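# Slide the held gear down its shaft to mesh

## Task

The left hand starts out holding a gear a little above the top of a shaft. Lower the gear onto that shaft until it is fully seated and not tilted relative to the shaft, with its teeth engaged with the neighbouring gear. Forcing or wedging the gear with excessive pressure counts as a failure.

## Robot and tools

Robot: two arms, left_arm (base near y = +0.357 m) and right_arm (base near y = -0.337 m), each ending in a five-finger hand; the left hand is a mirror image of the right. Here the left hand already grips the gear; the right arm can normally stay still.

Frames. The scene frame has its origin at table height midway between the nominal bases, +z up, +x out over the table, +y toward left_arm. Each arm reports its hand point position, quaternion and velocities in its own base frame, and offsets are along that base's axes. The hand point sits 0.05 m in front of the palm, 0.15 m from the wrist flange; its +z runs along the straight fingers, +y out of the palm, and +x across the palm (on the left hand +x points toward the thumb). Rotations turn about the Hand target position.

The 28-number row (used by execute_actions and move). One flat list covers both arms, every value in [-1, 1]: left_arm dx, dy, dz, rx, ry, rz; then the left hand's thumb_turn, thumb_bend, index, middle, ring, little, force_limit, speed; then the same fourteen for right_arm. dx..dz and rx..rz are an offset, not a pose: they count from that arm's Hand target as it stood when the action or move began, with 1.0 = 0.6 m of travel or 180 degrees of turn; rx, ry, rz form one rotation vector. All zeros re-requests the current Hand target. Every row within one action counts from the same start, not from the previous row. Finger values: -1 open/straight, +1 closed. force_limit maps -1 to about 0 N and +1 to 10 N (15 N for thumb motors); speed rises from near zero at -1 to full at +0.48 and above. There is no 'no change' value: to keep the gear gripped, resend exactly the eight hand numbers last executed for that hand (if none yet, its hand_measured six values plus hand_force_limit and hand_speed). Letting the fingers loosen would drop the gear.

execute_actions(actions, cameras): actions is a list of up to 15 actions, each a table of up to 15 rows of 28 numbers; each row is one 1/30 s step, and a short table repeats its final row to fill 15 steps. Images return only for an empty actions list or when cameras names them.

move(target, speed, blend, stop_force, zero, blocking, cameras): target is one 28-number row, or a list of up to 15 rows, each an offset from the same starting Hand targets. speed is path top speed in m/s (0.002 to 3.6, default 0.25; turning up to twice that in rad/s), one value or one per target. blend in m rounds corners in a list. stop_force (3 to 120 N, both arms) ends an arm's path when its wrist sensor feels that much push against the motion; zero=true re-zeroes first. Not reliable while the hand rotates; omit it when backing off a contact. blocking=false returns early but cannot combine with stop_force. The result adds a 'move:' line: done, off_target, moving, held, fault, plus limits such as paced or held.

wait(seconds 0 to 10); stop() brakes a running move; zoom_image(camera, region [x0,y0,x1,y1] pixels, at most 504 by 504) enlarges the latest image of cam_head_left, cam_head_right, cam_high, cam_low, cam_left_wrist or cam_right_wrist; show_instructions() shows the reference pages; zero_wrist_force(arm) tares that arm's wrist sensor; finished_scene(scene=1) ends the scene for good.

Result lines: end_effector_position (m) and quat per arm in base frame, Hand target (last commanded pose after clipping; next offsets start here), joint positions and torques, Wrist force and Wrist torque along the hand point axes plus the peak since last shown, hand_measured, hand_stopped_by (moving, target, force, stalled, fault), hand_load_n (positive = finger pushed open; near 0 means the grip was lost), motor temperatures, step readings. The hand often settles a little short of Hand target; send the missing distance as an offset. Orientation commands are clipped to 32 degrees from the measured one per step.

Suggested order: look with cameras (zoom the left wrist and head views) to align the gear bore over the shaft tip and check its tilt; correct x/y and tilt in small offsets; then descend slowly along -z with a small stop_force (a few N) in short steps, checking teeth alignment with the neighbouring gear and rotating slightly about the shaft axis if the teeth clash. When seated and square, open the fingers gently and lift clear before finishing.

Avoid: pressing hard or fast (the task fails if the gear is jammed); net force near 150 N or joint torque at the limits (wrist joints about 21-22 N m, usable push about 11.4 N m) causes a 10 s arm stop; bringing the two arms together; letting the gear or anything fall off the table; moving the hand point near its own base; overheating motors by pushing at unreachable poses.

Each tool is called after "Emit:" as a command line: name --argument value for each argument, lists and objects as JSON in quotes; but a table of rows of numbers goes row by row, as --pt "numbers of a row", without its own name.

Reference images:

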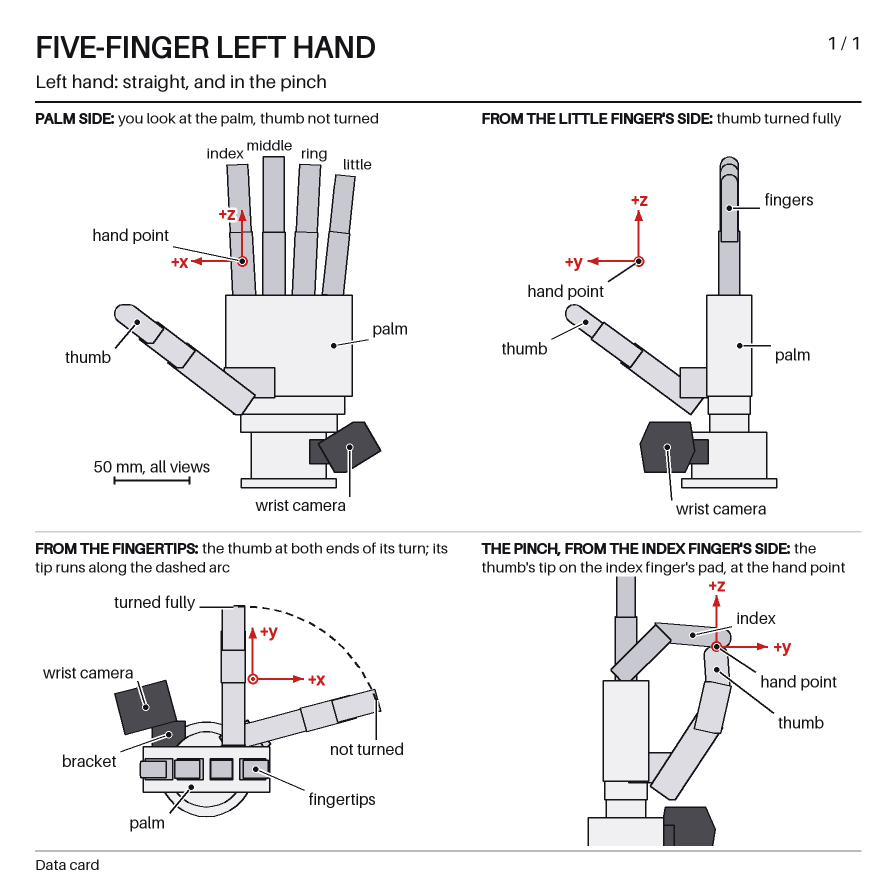

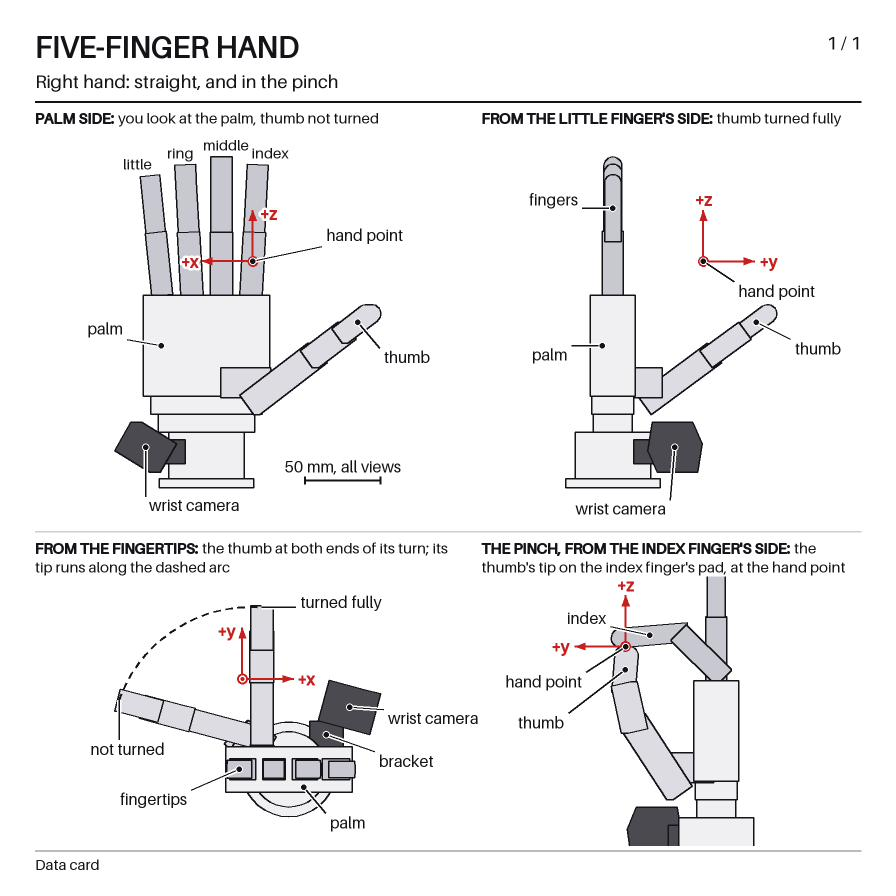

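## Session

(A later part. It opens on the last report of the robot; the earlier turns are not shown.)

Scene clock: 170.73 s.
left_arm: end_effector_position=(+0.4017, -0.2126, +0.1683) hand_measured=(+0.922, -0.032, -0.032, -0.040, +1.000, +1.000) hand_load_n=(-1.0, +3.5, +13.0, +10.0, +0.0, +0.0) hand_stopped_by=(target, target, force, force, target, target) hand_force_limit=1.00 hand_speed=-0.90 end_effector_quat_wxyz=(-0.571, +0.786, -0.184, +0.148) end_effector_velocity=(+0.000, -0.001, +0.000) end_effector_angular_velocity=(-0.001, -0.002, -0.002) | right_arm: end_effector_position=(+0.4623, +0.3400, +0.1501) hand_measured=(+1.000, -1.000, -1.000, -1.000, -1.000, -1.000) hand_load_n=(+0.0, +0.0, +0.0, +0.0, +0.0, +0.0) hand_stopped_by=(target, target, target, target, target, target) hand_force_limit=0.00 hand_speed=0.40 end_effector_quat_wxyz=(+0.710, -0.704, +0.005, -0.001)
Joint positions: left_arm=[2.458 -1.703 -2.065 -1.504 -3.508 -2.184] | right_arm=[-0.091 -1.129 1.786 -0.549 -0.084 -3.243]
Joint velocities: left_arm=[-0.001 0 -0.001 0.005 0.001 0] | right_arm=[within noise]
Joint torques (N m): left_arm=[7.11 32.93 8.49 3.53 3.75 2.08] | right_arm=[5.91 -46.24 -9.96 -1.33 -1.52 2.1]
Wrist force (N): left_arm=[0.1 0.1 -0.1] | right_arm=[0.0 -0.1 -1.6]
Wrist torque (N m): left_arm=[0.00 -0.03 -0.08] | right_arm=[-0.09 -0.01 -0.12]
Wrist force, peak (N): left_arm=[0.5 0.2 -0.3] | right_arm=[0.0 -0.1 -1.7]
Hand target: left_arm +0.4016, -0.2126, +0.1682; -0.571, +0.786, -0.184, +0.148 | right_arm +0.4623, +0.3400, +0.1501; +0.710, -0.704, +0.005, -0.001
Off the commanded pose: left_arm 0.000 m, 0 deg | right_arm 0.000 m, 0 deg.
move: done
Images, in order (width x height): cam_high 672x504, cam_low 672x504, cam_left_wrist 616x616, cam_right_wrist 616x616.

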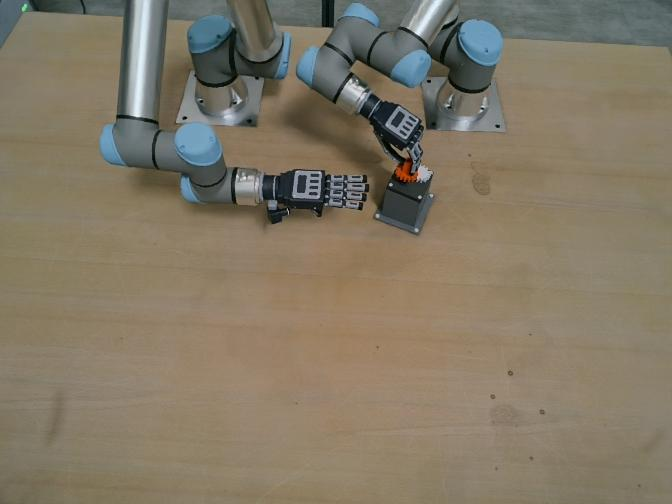

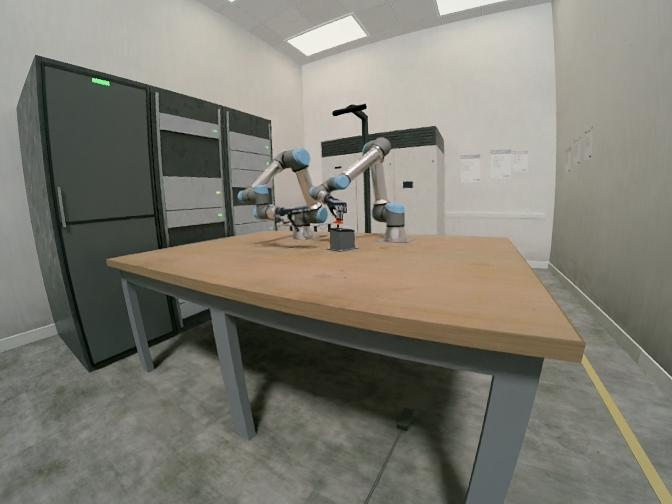

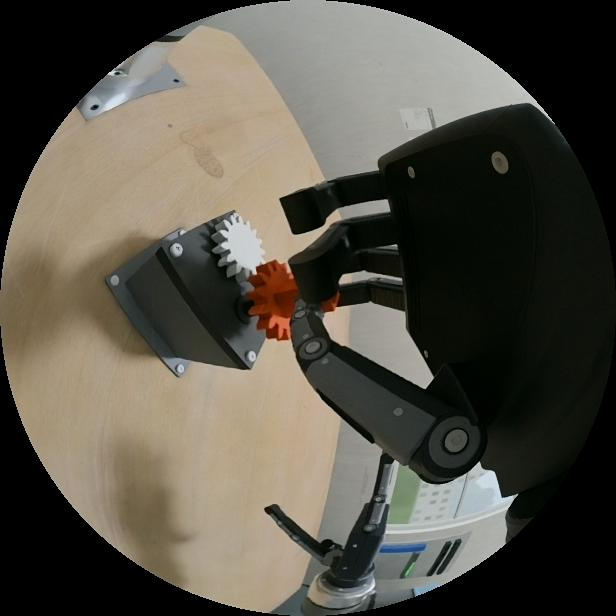

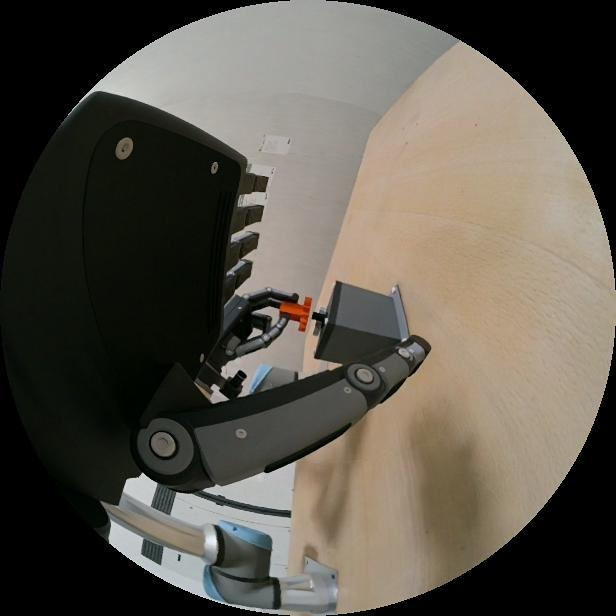

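Emit:
move --target '[0.0007,0.0004,-0.0150,0,0,0,0.922,-0.032,-0.032,-0.040,1,1,1,-0.9,0,0,0,0,0,0,1,-1,-1,-1,-1,-1,0,0.4]' --speed 0.01 --stop_force 4 --cameras '["cam_high","cam_low","cam_left_wrist","cam_right_wrist"]'

Emit:
zoom_image --camera "cam_right_wrist" --region '[285, 285, 335, 345]'

Emit:
zoom_image --camera "cam_left_wrist" --region '[225, 250, 305, 345]'

Emit:
zoom_image --camera "cam_low" --region '[325, 215, 355, 240]'

Scene clock: 190.00 s.
left_arm: end_effector_position=(+0.4021, -0.2123, +0.1592) hand_measured=(+0.922, -0.032, -0.032, -0.040, +1.000, +1.000) hand_load_n=(-0.5, +6.0, +12.5, +8.5, +0.0, +0.0) hand_stopped_by=(target, target, force, force, target, target) hand_force_limit=1.00 hand_speed=-0.90 end_effector_quat_wxyz=(-0.571, +0.786, -0.184, +0.148) | right_arm: end_effector_position=(+0.4623, +0.3400, +0.1501) hand_measured=(+1.000, -1.000, -1.000, -1.000, -1.000, -1.000) hand_load_n=(+0.0, +0.0, +0.0, +0.0, +0.0, +0.0) hand_stopped_by=(target, target, target, target, target, target) hand_force_limit=0.00 hand_speed=0.40 end_effector_quat_wxyz=(+0.710, -0.704, +0.005, -0.001)
Joint positions: left_arm=[2.459 -1.717 -2.078 -1.475 -3.507 -2.182] | right_arm=[-0.091 -1.129 1.786 -0.549 -0.084 -3.243]
Joint torques (N m): left_arm=[6.68 16.18 7.42 2.93 2.99 2.3] | right_arm=[5.8 -46.04 -10.07 -1.37 -1.44 2.05]
Wrist force (N): left_arm=[2.3 -1.0 0.7] | right_arm=[-0.1 0.3 -1.4]
Wrist torque (N m): left_arm=[-0.03 0.01 -0.11] | right_arm=[-0.04 0.00 -0.12]
Wrist force, peak (N): left_arm=[1.8 -3.1 -0.2] | right_arm=[-0.1 -0.1 -1.8]
Hand target: left_arm +0.4021, -0.2123, +0.1592; -0.571, +0.786, -0.184, +0.148 | right_arm +0.4623, +0.3400, +0.1501; +0.710, -0.704, +0.005, -0.001
Off the commanded pose: left_arm 0.000 m, 0 deg | right_arm 0.000 m, 0 deg.
move: done
Images, in order (width x height): cam_high 672x504, cam_low 672x504, cam_left_wrist 616x616, cam_right_wrist 616x616.

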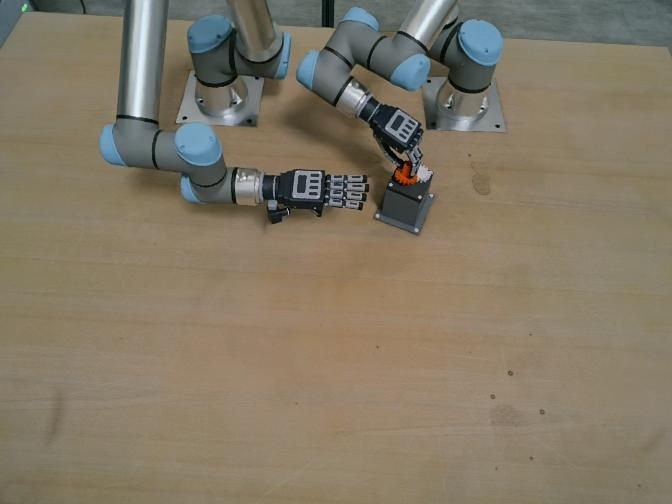

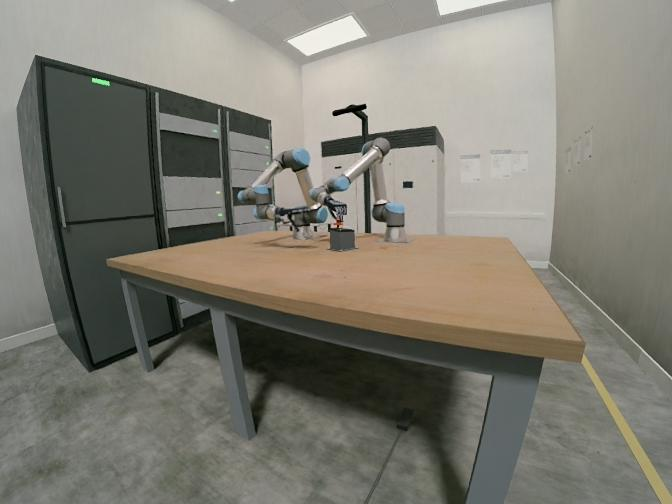

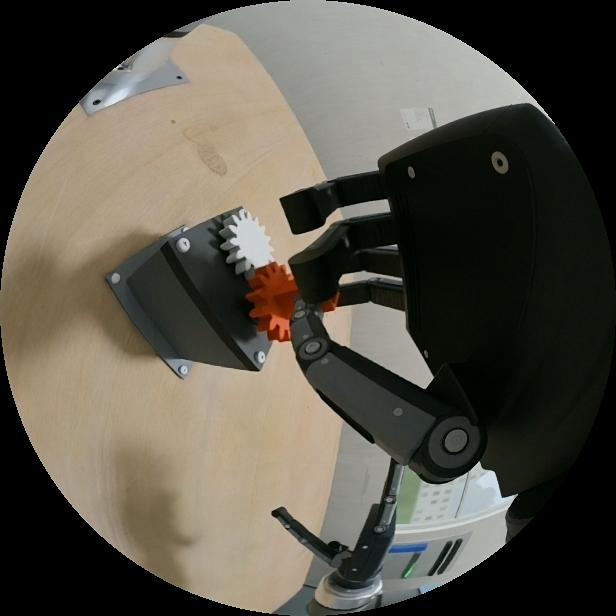

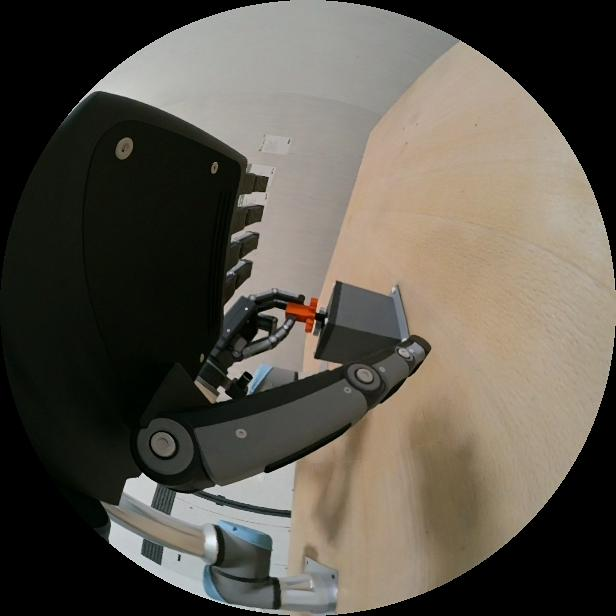

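Scaled by 8.400 from the camera's 616x616 image, which has a finer 880x880 frame.

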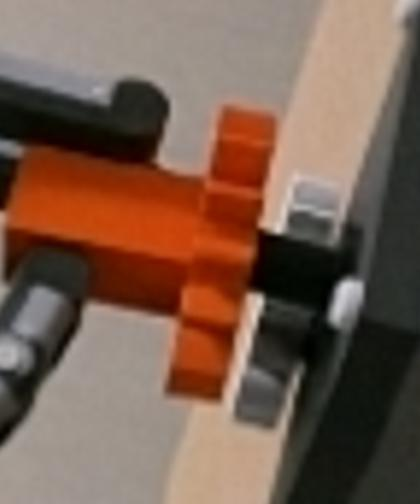

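Scaled by 5.305 from the camera's 616x616 image, which has a finer 880x880 frame.

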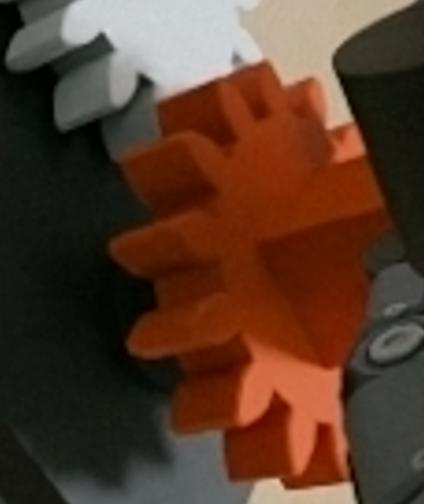

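Scaled by 16.800 from the camera's 672x504 image, which has a finer 960x720 frame.

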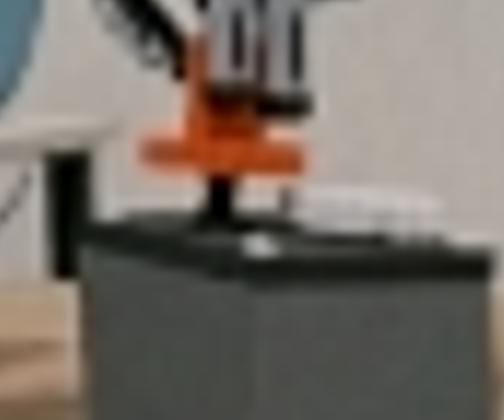

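Emit:
move --target '[0.0018,-0.0009,0,0,0,0,0.922,-0.032,-0.032,-0.040,1,1,1,-0.9,0,0,0,0,0,0,1,-1,-1,-1,-1,-1,0,0.4]' --speed 0.01 --cameras '["cam_high","cam_left_wrist","cam_right_wrist"]'

Emit:
zoom_image --camera "cam_high" --region '[390, 155, 435, 200]'

Emit:
zoom_image --camera "cam_left_wrist" --region '[205, 200, 305, 345]'

Scene clock: 201.30 s.
left_arm: end_effector_position=(+0.4031, -0.2129, +0.1592) hand_measured=(+0.922, -0.032, -0.032, -0.040, +1.000, +1.000) hand_load_n=(-1.0, +5.5, +12.0, +8.5, +0.0, +0.0) hand_stopped_by=(target, target, force, force, target, target) hand_force_limit=1.00 hand_speed=-0.90 end_effector_quat_wxyz=(-0.571, +0.786, -0.184, +0.148) | right_arm: end_effector_position=(+0.4623, +0.3400, +0.1501) hand_measured=(+1.000, -1.000, -1.000, -1.000, -1.000, -1.000) hand_load_n=(+0.0, +0.0, -0.5, +0.0, +0.0, +0.0) hand_stopped_by=(target, target, target, target, target, target) hand_force_limit=0.00 hand_speed=0.40 end_effector_quat_wxyz=(+0.710, -0.704, +0.005, -0.001)
Joint positions: left_arm=[2.459 -1.72 -2.075 -1.474 -3.507 -2.181] | right_arm=[-0.091 -1.129 1.786 -0.549 -0.084 -3.243]
Joint torques (N m): left_arm=[7.14 16.5 27.12 3.63 3.68 2.16] | right_arm=[6.21 -45.91 -10.44 -1.26 -1.48 1.99]
Wrist force (N): left_arm=[0.3 0.1 0.1] | right_arm=[0.1 -0.1 -1.5]
Wrist torque (N m): left_arm=[-0.02 -0.04 -0.07] | right_arm=[-0.09 -0.02 -0.11]
Wrist force, peak (N): left_arm=[2.6 -0.9 0.6] | right_arm=[-0.1 0.0 -1.8]
Hand target: left_arm +0.4031, -0.2129, +0.1592; -0.571, +0.786, -0.184, +0.148 | right_arm +0.4623, +0.3400, +0.1501; +0.710, -0.704, +0.005, -0.001
Off the commanded pose: left_arm 0.000 m, 0 deg | right_arm 0.000 m, 0 deg.
move: done
Images, in order (width x height): cam_high 672x504, cam_left_wrist 616x616, cam_right_wrist 616x616.

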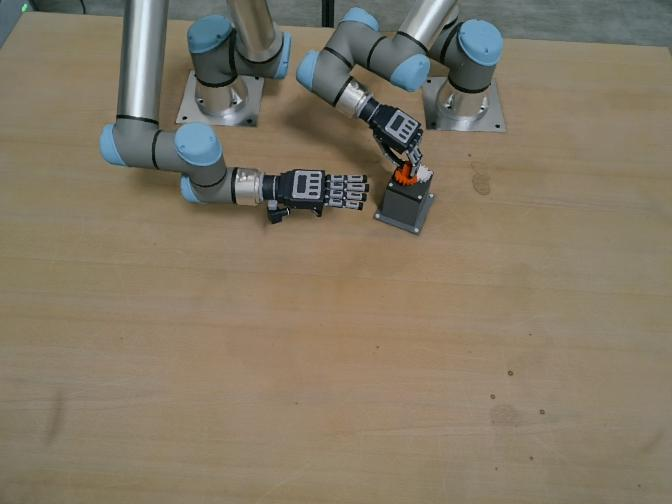

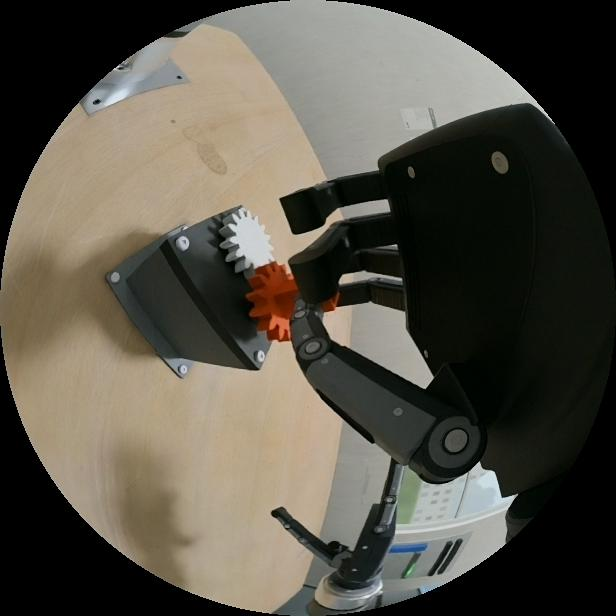

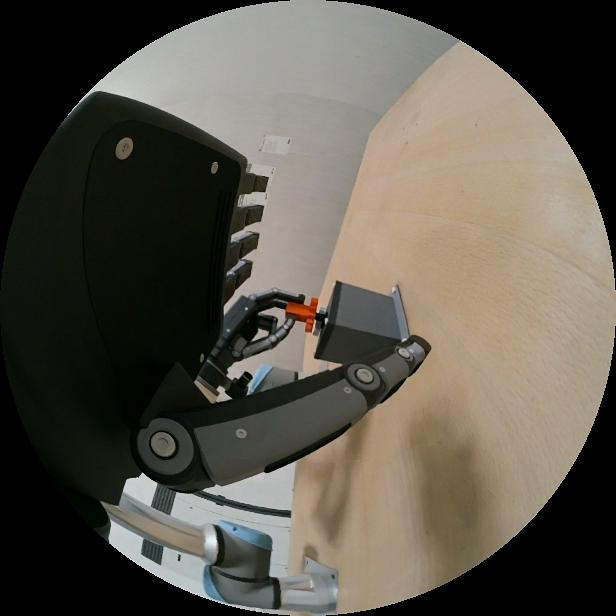

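Scaled by 11.200 from the camera's 672x504 image, which has a finer 960x720 frame.

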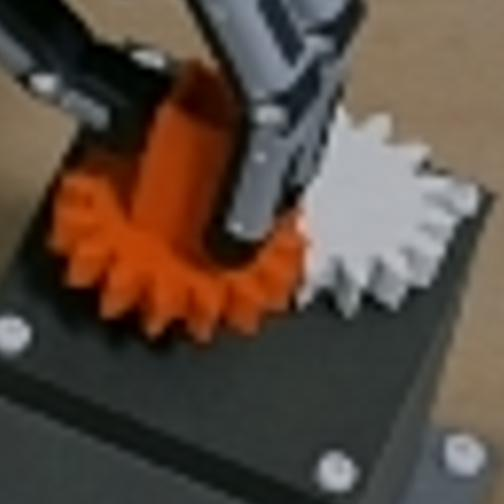

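Scaled by 3.476 from the camera's 616x616 image, which has a finer 880x880 frame.

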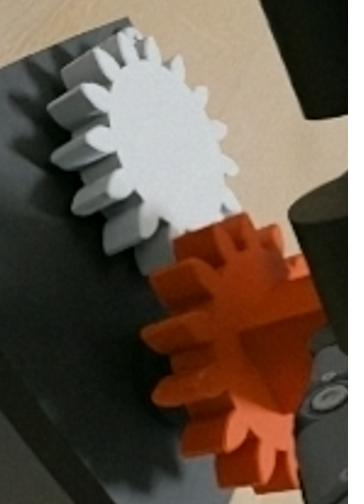

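Emit:
move --target '[0,0,-0.0217,0,0,0,0.922,-0.032,-0.032,-0.040,1,1,1,-0.9,0,0,0,0,0,0,1,-1,-1,-1,-1,-1,0,0.4]' --speed 0.01 --stop_force 5 --cameras '["cam_high","cam_left_wrist","cam_right_wrist"]'

Emit:
zoom_image --camera "cam_right_wrist" --region '[285, 285, 335, 345]'

Emit:
zoom_image --camera "cam_left_wrist" --region '[215, 200, 315, 345]'

Emit:
zoom_image --camera "cam_high" --region '[390, 155, 435, 200]'

Scene clock: 229.70 s.
left_arm: end_effector_position=(+0.4032, -0.2129, +0.1541) hand_measured=(+0.922, -0.032, -0.032, -0.040, +1.000, +1.000) hand_load_n=(-0.5, +5.0, +12.0, +8.5, +0.0, +0.0) hand_stopped_by=(target, target, force, force, target, target) hand_force_limit=1.00 hand_speed=-0.90 end_effector_quat_wxyz=(-0.571, +0.786, -0.184, +0.148) | right_arm: end_effector_position=(+0.4623, +0.3400, +0.1501) hand_measured=(+1.000, -1.000, -1.000, -1.000, -1.000, -1.000) hand_load_n=(+0.0, +0.0, -0.5, +0.0, +0.0, +0.0) hand_stopped_by=(target, target, target, target, target, target) hand_force_limit=0.00 hand_speed=0.40 end_effector_quat_wxyz=(+0.710, -0.704, +0.005, -0.001)
Joint positions: left_arm=[2.459 -1.728 -2.081 -1.459 -3.507 -2.181] | right_arm=[-0.091 -1.129 1.786 -0.549 -0.084 -3.243]
Joint torques (N m): left_arm=[3.74 32.93 25.89 -0.11 -1.05 -0.84] | right_arm=[5.95 -46.13 -10.13 -1.33 -1.45 1.94]
Wrist force (N): left_arm=[1.8 -2.1 -1.6] | right_arm=[0.1 0.1 -1.5]
Wrist torque (N m): left_arm=[-0.02 -0.02 -0.04] | right_arm=[-0.06 -0.02 -0.10]
Wrist force, peak (N): left_arm=[2.6 -7.6 -3.5] | right_arm=[0.0 0.0 -1.8]
Hand target: left_arm +0.4032, -0.2129, +0.1541; -0.571, +0.786, -0.184, +0.148 (not the last commanded pose) | right_arm +0.4623, +0.3400, +0.1501; +0.710, -0.704, +0.005, -0.001
Off the commanded pose: left_arm 0.008 m, 0 deg | right_arm 0.000 m, 0 deg.
move: contact (left_arm)
Images, in order (width x height): cam_high 672x504, cam_left_wrist 616x616, cam_right_wrist 616x616.

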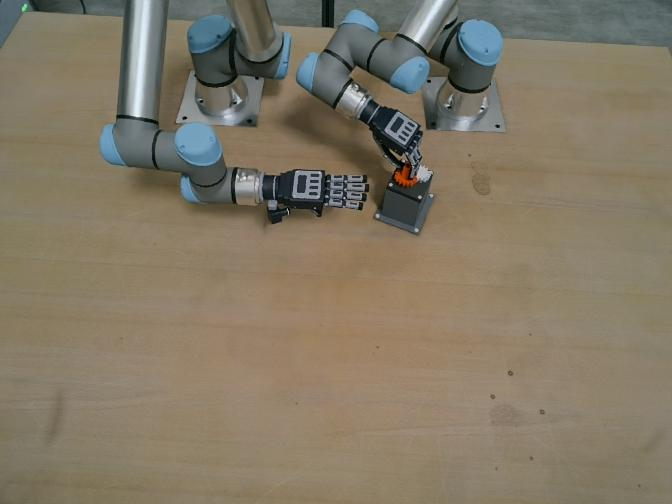

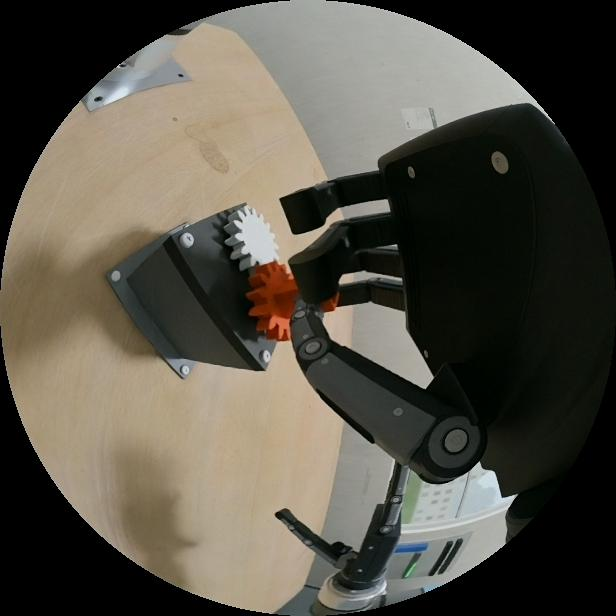

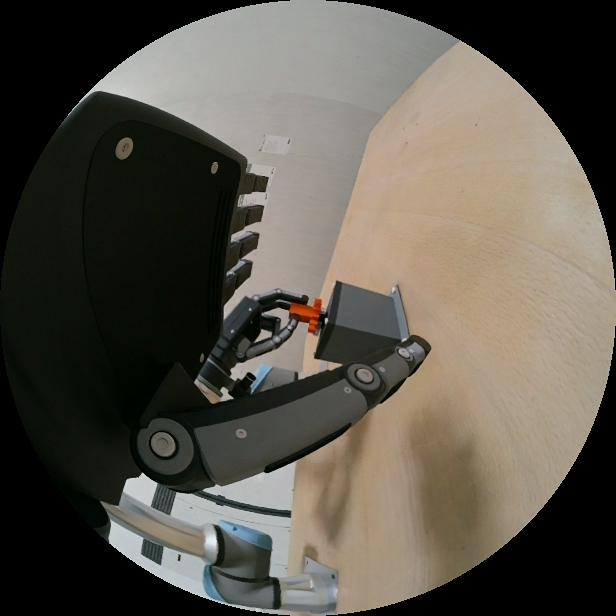

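Scaled by 8.400 from the camera's 616x616 image, which has a finer 880x880 frame.

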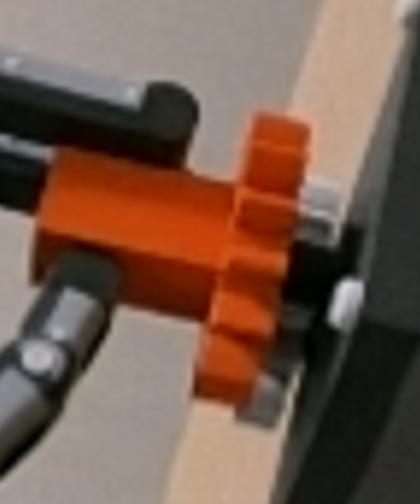

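Scaled by 3.476 from the camera's 616x616 image, which has a finer 880x880 frame.

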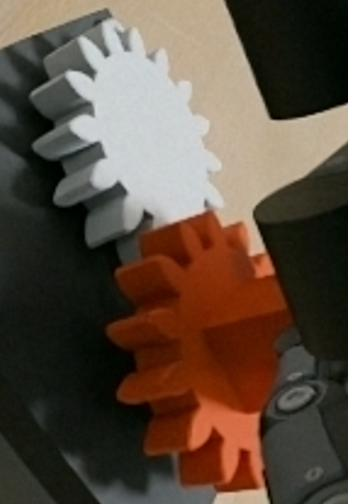

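Scaled by 11.200 from the camera's 672x504 image, which has a finer 960x720 frame.

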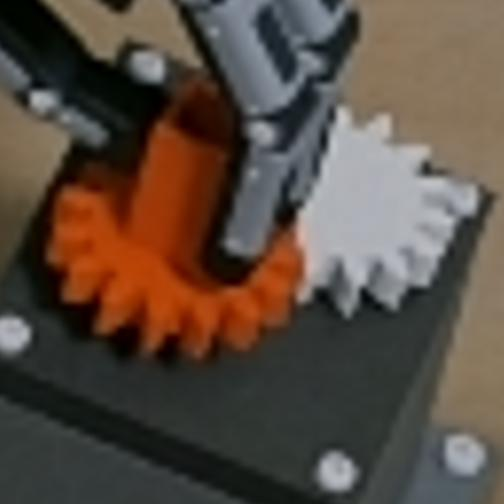

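Emit:
zoom_image --camera "cam_left_wrist" --region '[235, 235, 295, 285]'

Scaled by 8.400 from the camera's 616x616 image, which has a finer 880x880 frame.

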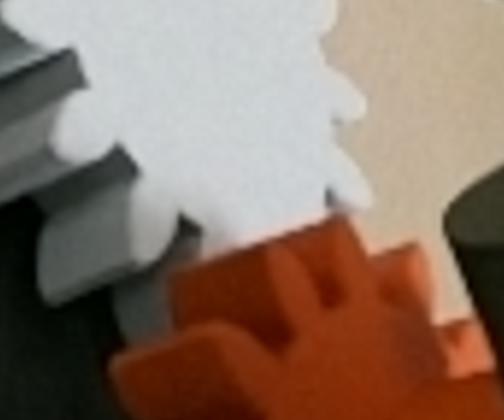

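Emit:
move --target '[0.0013,0.001,-0.0015,0,0,0.028,0.922,-0.032,-0.032,-0.040,1,1,1,-0.9,0,0,0,0,0,0,1,-1,-1,-1,-1,-1,0,0.4]' --speed 0.03 --cameras '["cam_left_wrist"]'

Emit:
zoom_image --camera "cam_left_wrist" --region '[235, 235, 295, 285]'

Scene clock: 264.77 s.
left_arm: end_effector_position=(+0.4039, -0.2123, +0.1532) hand_measured=(+0.922, -0.032, -0.032, -0.040, +1.000, +1.000) hand_load_n=(-1.0, +4.0, +11.0, +7.5, +0.0, +0.0) hand_stopped_by=(target, target, force, force, target, target) hand_force_limit=1.00 hand_speed=-0.90 end_effector_quat_wxyz=(-0.577, +0.793, -0.150, +0.122) | right_arm: end_effector_position=(+0.4623, +0.3400, +0.1501) hand_measured=(+1.000, -1.000, -1.000, -1.000, -1.000, -1.000) hand_load_n=(+0.0, +0.0, +0.0, +0.0, +0.0, +0.0) hand_stopped_by=(target, target, target, target, target, target) hand_force_limit=0.00 hand_speed=0.40 end_effector_quat_wxyz=(+0.710, -0.704, +0.005, -0.001)
Joint positions: left_arm=[2.465 -1.769 -1.993 -1.667 -3.556 -2.354] | right_arm=[-0.091 -1.129 1.786 -0.549 -0.084 -3.243]
Joint torques (N m): left_arm=[9.56 15.96 23.31 -1.17 -1.41 -1.52] | right_arm=[6.14 -45.91 -9.96 -1.35 -1.39 1.88]
Wrist force (N): left_arm=[2.3 -4.0 -7.1] | right_arm=[0.1 0.1 -1.5]
Wrist torque (N m): left_arm=[-0.17 -0.04 0.11] | right_arm=[-0.07 -0.02 -0.11]
Wrist force, peak (N): left_arm=[2.4 -4.1 -7.6] | right_arm=[0.1 0.0 -1.8]
Hand target: left_arm +0.4039, -0.2123, +0.1532; -0.577, +0.793, -0.150, +0.122 | right_arm +0.4623, +0.3400, +0.1501; +0.710, -0.704, +0.005, -0.001
Off the commanded pose: left_arm 0.000 m, 0 deg | right_arm 0.000 m, 0 deg.
move: done
Images, in order (width x height): cam_left_wrist 616x616.

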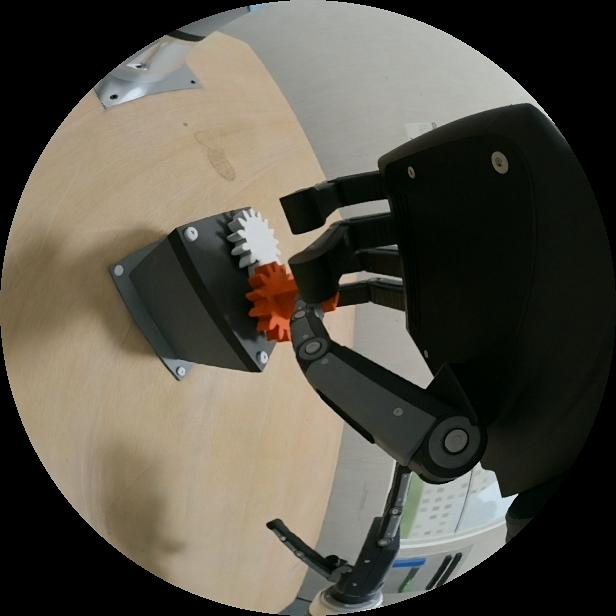

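Scaled by 8.400 from the camera's 616x616 image, which has a finer 880x880 frame.

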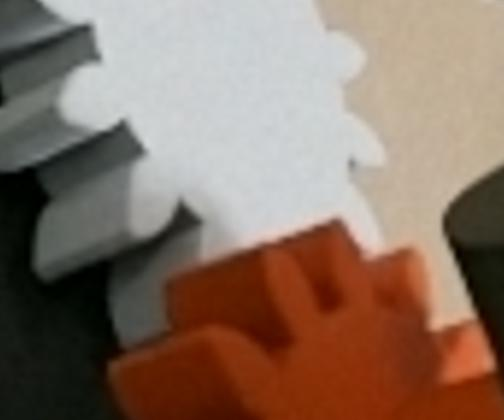

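Emit:
move --target '[0,0,0.0035,0,0,0,0.922,-0.032,-0.032,-0.040,1,1,1,-0.9,0,0,0,0,0,0,1,-1,-1,-1,-1,-1,0,0.4]' --speed 0.03 --cameras '["cam_left_wrist","cam_right_wrist"]'

Emit:
zoom_image --camera "cam_right_wrist" --region '[285, 285, 335, 345]'

Emit:
zoom_image --camera "cam_left_wrist" --region '[215, 200, 315, 345]'

Scene clock: 275.17 s.
left_arm: end_effector_position=(+0.4039, -0.2123, +0.1552) hand_measured=(+0.922, -0.032, -0.032, -0.040, +1.000, +1.000) hand_load_n=(+0.5, +6.5, +12.0, +8.5, +0.0, +0.0) hand_stopped_by=(target, target, force, force, target, target) hand_force_limit=1.00 hand_speed=-0.90 end_effector_quat_wxyz=(-0.577, +0.793, -0.150, +0.122) | right_arm: end_effector_position=(+0.4623, +0.3400, +0.1501) hand_measured=(+1.000, -1.000, -1.000, -1.000, -1.000, -1.000) hand_load_n=(+0.5, +0.0, -0.5, +0.0, +0.0, +0.0) hand_stopped_by=(target, target, target, target, target, target) hand_force_limit=0.00 hand_speed=0.40 end_effector_quat_wxyz=(+0.710, -0.704, +0.005, -0.001)
Joint positions: left_arm=[2.465 -1.766 -1.99 -1.673 -3.556 -2.354] | right_arm=[-0.091 -1.129 1.786 -0.549 -0.084 -3.243]
Joint torques (N m): left_arm=[3.78 35.69 26.61 -0.58 -1.14 -1.66] | right_arm=[6.21 -46.01 -10.08 -1.33 -1.26 1.93]
Wrist force (N): left_arm=[2.8 0.6 0.6] | right_arm=[-0.2 0.0 -1.5]
Wrist torque (N m): left_arm=[0.08 0.04 -0.04] | right_arm=[-0.07 0.01 -0.12]
Wrist force, peak (N): left_arm=[2.2 -4.5 -7.5] | right_arm=[0.0 0.0 -1.7]
Hand target: left_arm +0.4039, -0.2123, +0.1553; -0.577, +0.793, -0.150, +0.122 | right_arm +0.4623, +0.3400, +0.1501; +0.710, -0.704, +0.005, -0.001
Off the commanded pose: left_arm 0.000 m, 0 deg | right_arm 0.000 m, 0 deg.
move: done
Images, in order (width x height): cam_left_wrist 616x616, cam_right_wrist 616x616.

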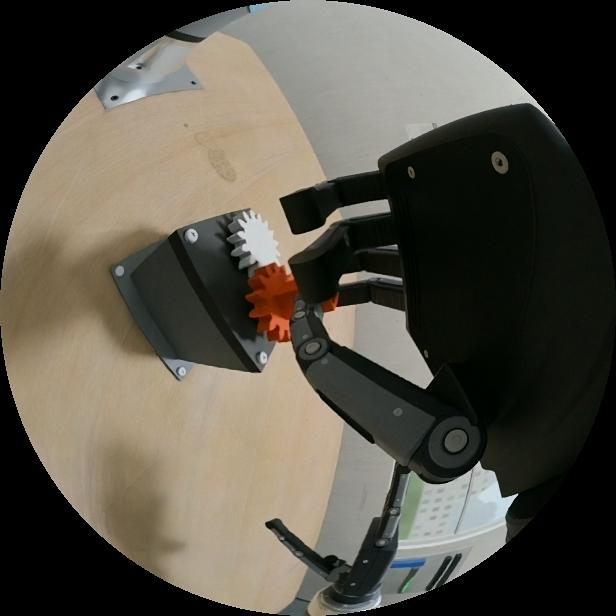

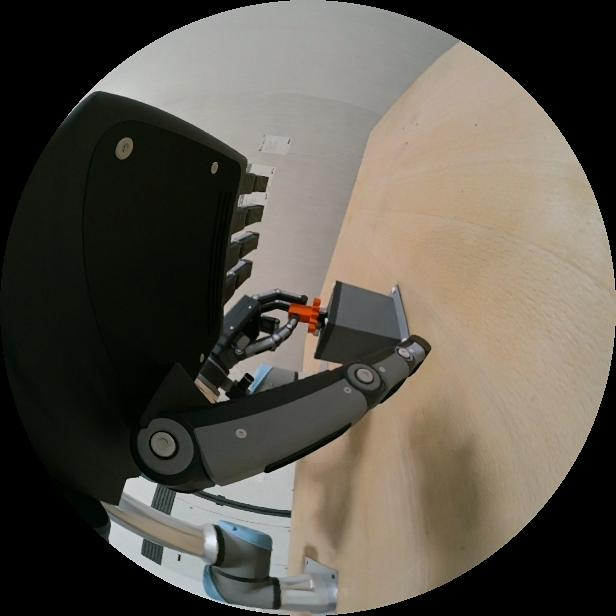

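Scaled by 8.400 from the camera's 616x616 image, which has a finer 880x880 frame.

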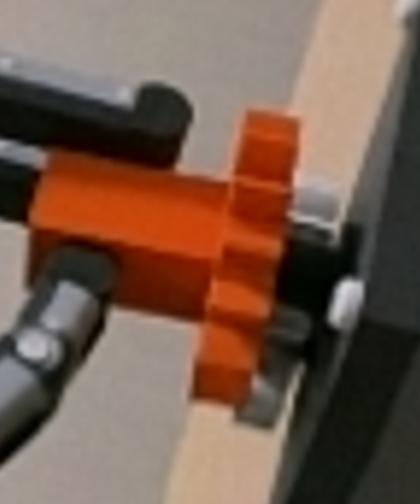

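Scaled by 3.476 from the camera's 616x616 image, which has a finer 880x880 frame.

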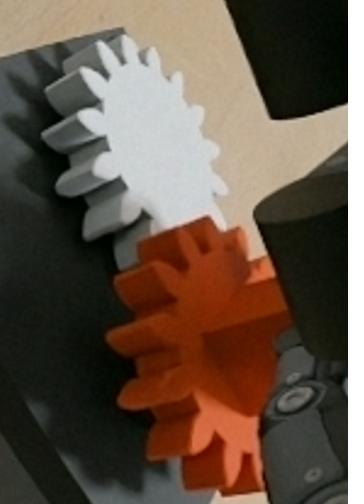

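Emit:
move --target '[0.0046,-0.0018,0,0,0,0.0222,0.922,-0.032,-0.032,-0.040,1,1,1,-0.9,0,0,0,0,0,0,1,-1,-1,-1,-1,-1,0,0.4]' --speed 0.04 --cameras '["all"]'

Emit:
zoom_image --camera "cam_head_left" --region '[260, 290, 340, 370]'

Emit:
zoom_image --camera "cam_head_right" --region '[240, 290, 320, 370]'

Emit:
zoom_image --camera "cam_left_wrist" --region '[235, 235, 295, 285]'

Scene clock: 292.00 s.
left_arm: end_effector_position=(+0.4067, -0.2134, +0.1553) hand_measured=(+0.922, -0.034, -0.032, -0.040, +1.000, +1.000) hand_load_n=(-1.0, +9.0, +11.0, +10.0, +0.0, +0.0) hand_stopped_by=(target, target, force, force, target, target) hand_force_limit=1.00 hand_speed=-0.90 end_effector_quat_wxyz=(-0.581, +0.798, -0.122, +0.102) | right_arm: end_effector_position=(+0.4623, +0.3400, +0.1501) hand_measured=(+1.000, -1.000, -1.000, -1.000, -1.000, -1.000) hand_load_n=(+0.0, +0.0, +0.0, +0.0, +0.0, +0.0) hand_stopped_by=(target, target, target, target, target, target) hand_force_limit=0.00 hand_speed=0.40 end_effector_quat_wxyz=(+0.710, -0.704, +0.005, -0.001)
Joint positions: left_arm=[2.472 -1.806 -1.917 -1.803 -3.599 -2.461] | right_arm=[-0.091 -1.129 1.786 -0.549 -0.084 -3.243]
Joint torques (N m): left_arm=[5.13 21.36 29.69 0.55 -0.47 -2.18] | right_arm=[5.59 -46.19 -10.65 -1.33 -1.38 1.86]
Wrist force (N): left_arm=[-3.3 -0.1 4.7] | right_arm=[-0.1 -0.1 -1.4]
Wrist torque (N m): left_arm=[0.15 -0.09 0.11] | right_arm=[-0.09 0.00 -0.12]
Wrist force, peak (N): left_arm=[-3.8 0.5 4.8] | right_arm=[0.1 -0.1 -1.7]
Hand target: left_arm +0.4067, -0.2134, +0.1553; -0.581, +0.798, -0.122, +0.102 | right_arm +0.4623, +0.3400, +0.1501; +0.710, -0.704, +0.005, -0.001
Off the commanded pose: left_arm 0.000 m, 0 deg | right_arm 0.000 m, 0 deg.
move: done

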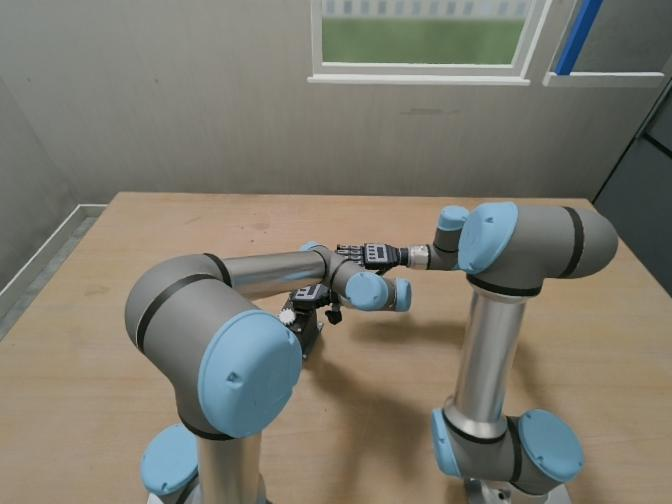

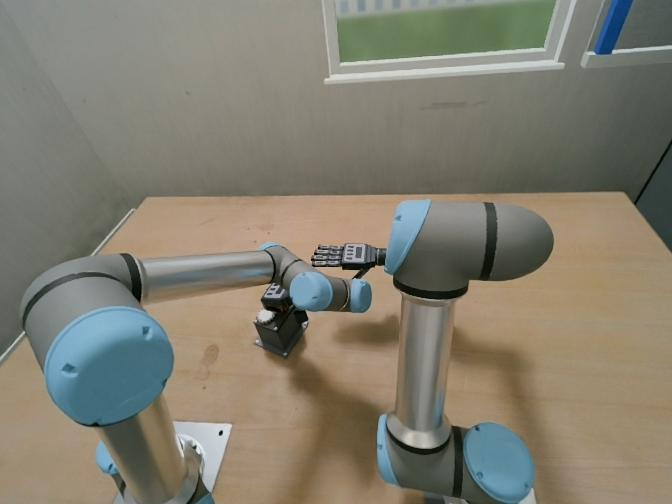

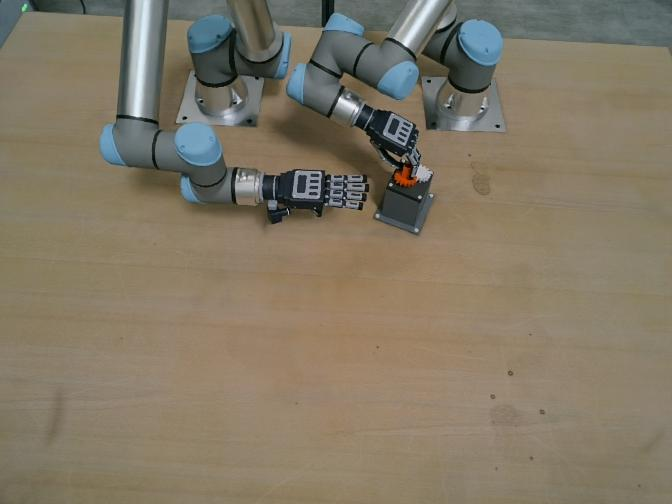

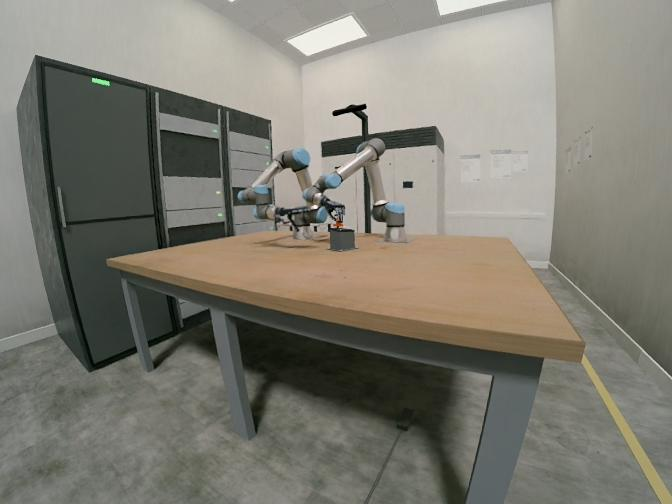

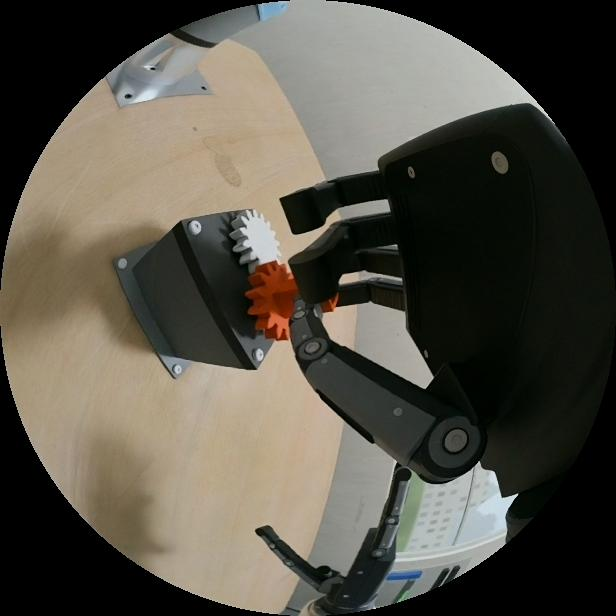

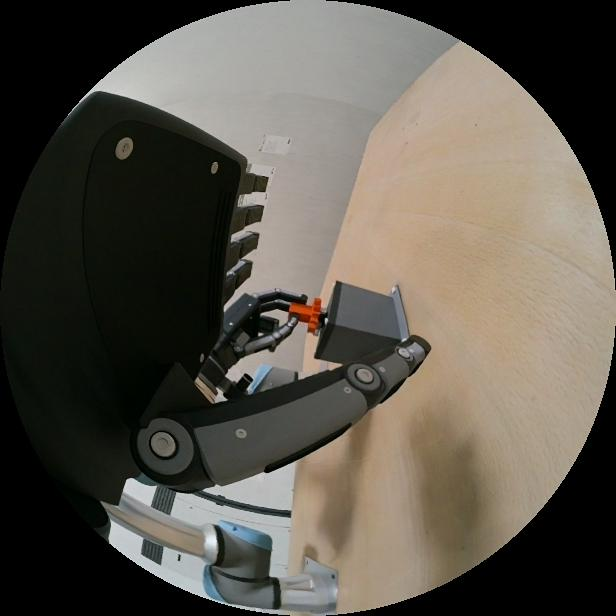

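Scaled by 6.300 from the camera's 672x504 image, which has a finer 960x720 frame.

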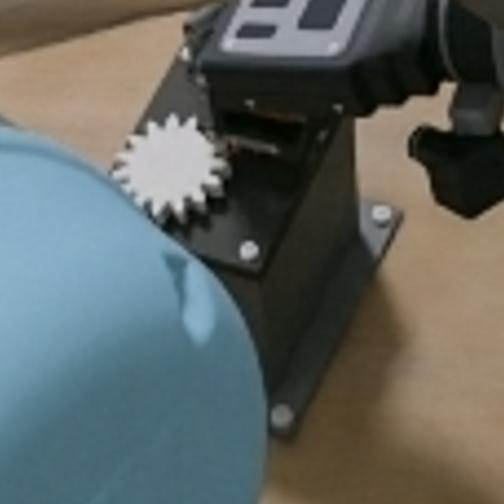

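Scaled by 6.300 from the camera's 672x504 image, which has a finer 960x720 frame.

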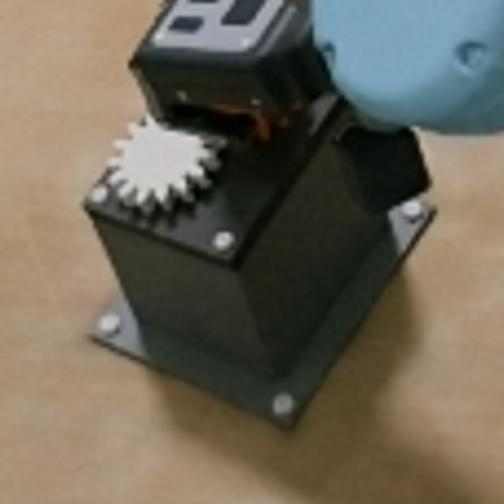

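Scaled by 8.400 from the camera's 616x616 image, which has a finer 880x880 frame.

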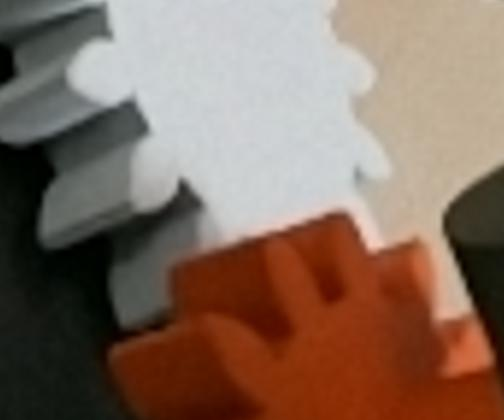

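Emit:
move --target '[-0.0022,0.0026,0,0,0,0,0.922,-0.032,-0.032,-0.040,1,1,1,-0.9,0,0,0,0,0,0,1,-1,-1,-1,-1,-1,0,0.4]' --speed 0.03

Scene clock: 298.90 s.
left_arm: end_effector_position=(+0.4054, -0.2119, +0.1553) hand_measured=(+0.922, -0.034, -0.032, -0.040, +1.000, +1.000) hand_load_n=(-0.5, +6.5, +10.5, +7.5, +0.0, +0.0) hand_stopped_by=(target, target, force, force, target, target) hand_force_limit=1.00 hand_speed=-0.90 end_effector_quat_wxyz=(-0.581, +0.798, -0.122, +0.102) | right_arm: end_effector_position=(+0.4623, +0.3400, +0.1501) hand_measured=(+1.000, -1.000, -1.000, -1.000, -1.000, -1.000) hand_load_n=(+0.0, +0.0, +0.0, +0.0, +0.0, +0.0) hand_stopped_by=(target, target, target, target, target, target) hand_force_limit=0.00 hand_speed=0.40 end_effector_quat_wxyz=(+0.710, -0.704, +0.005, -0.001)
Joint positions: left_arm=[2.473 -1.802 -1.923 -1.801 -3.599 -2.46] | right_arm=[-0.091 -1.129 1.786 -0.549 -0.084 -3.243]
Joint torques (N m): left_arm=[7.63 36.76 9.27 2.41 3.29 1.48] | right_arm=[5.22 -46.15 -10.7 -1.29 -1.31 1.8]
Wrist force (N): left_arm=[1.3 0.8 -1.8] | right_arm=[-0.1 0.0 -1.4]
Wrist torque (N m): left_arm=[0.05 -0.04 -0.01] | right_arm=[-0.09 0.00 -0.12]
Wrist force, peak (N): left_arm=[-3.6 0.3 5.0] | right_arm=[-0.2 -0.1 -1.7]
Hand target: left_arm +0.4054, -0.2118, +0.1553; -0.581, +0.798, -0.122, +0.102 | right_arm +0.4623, +0.3400, +0.1501; +0.710, -0.704, +0.005, -0.001
Off the commanded pose: left_arm 0.000 m, 0 deg | right_arm 0.000 m, 0 deg.
move: done


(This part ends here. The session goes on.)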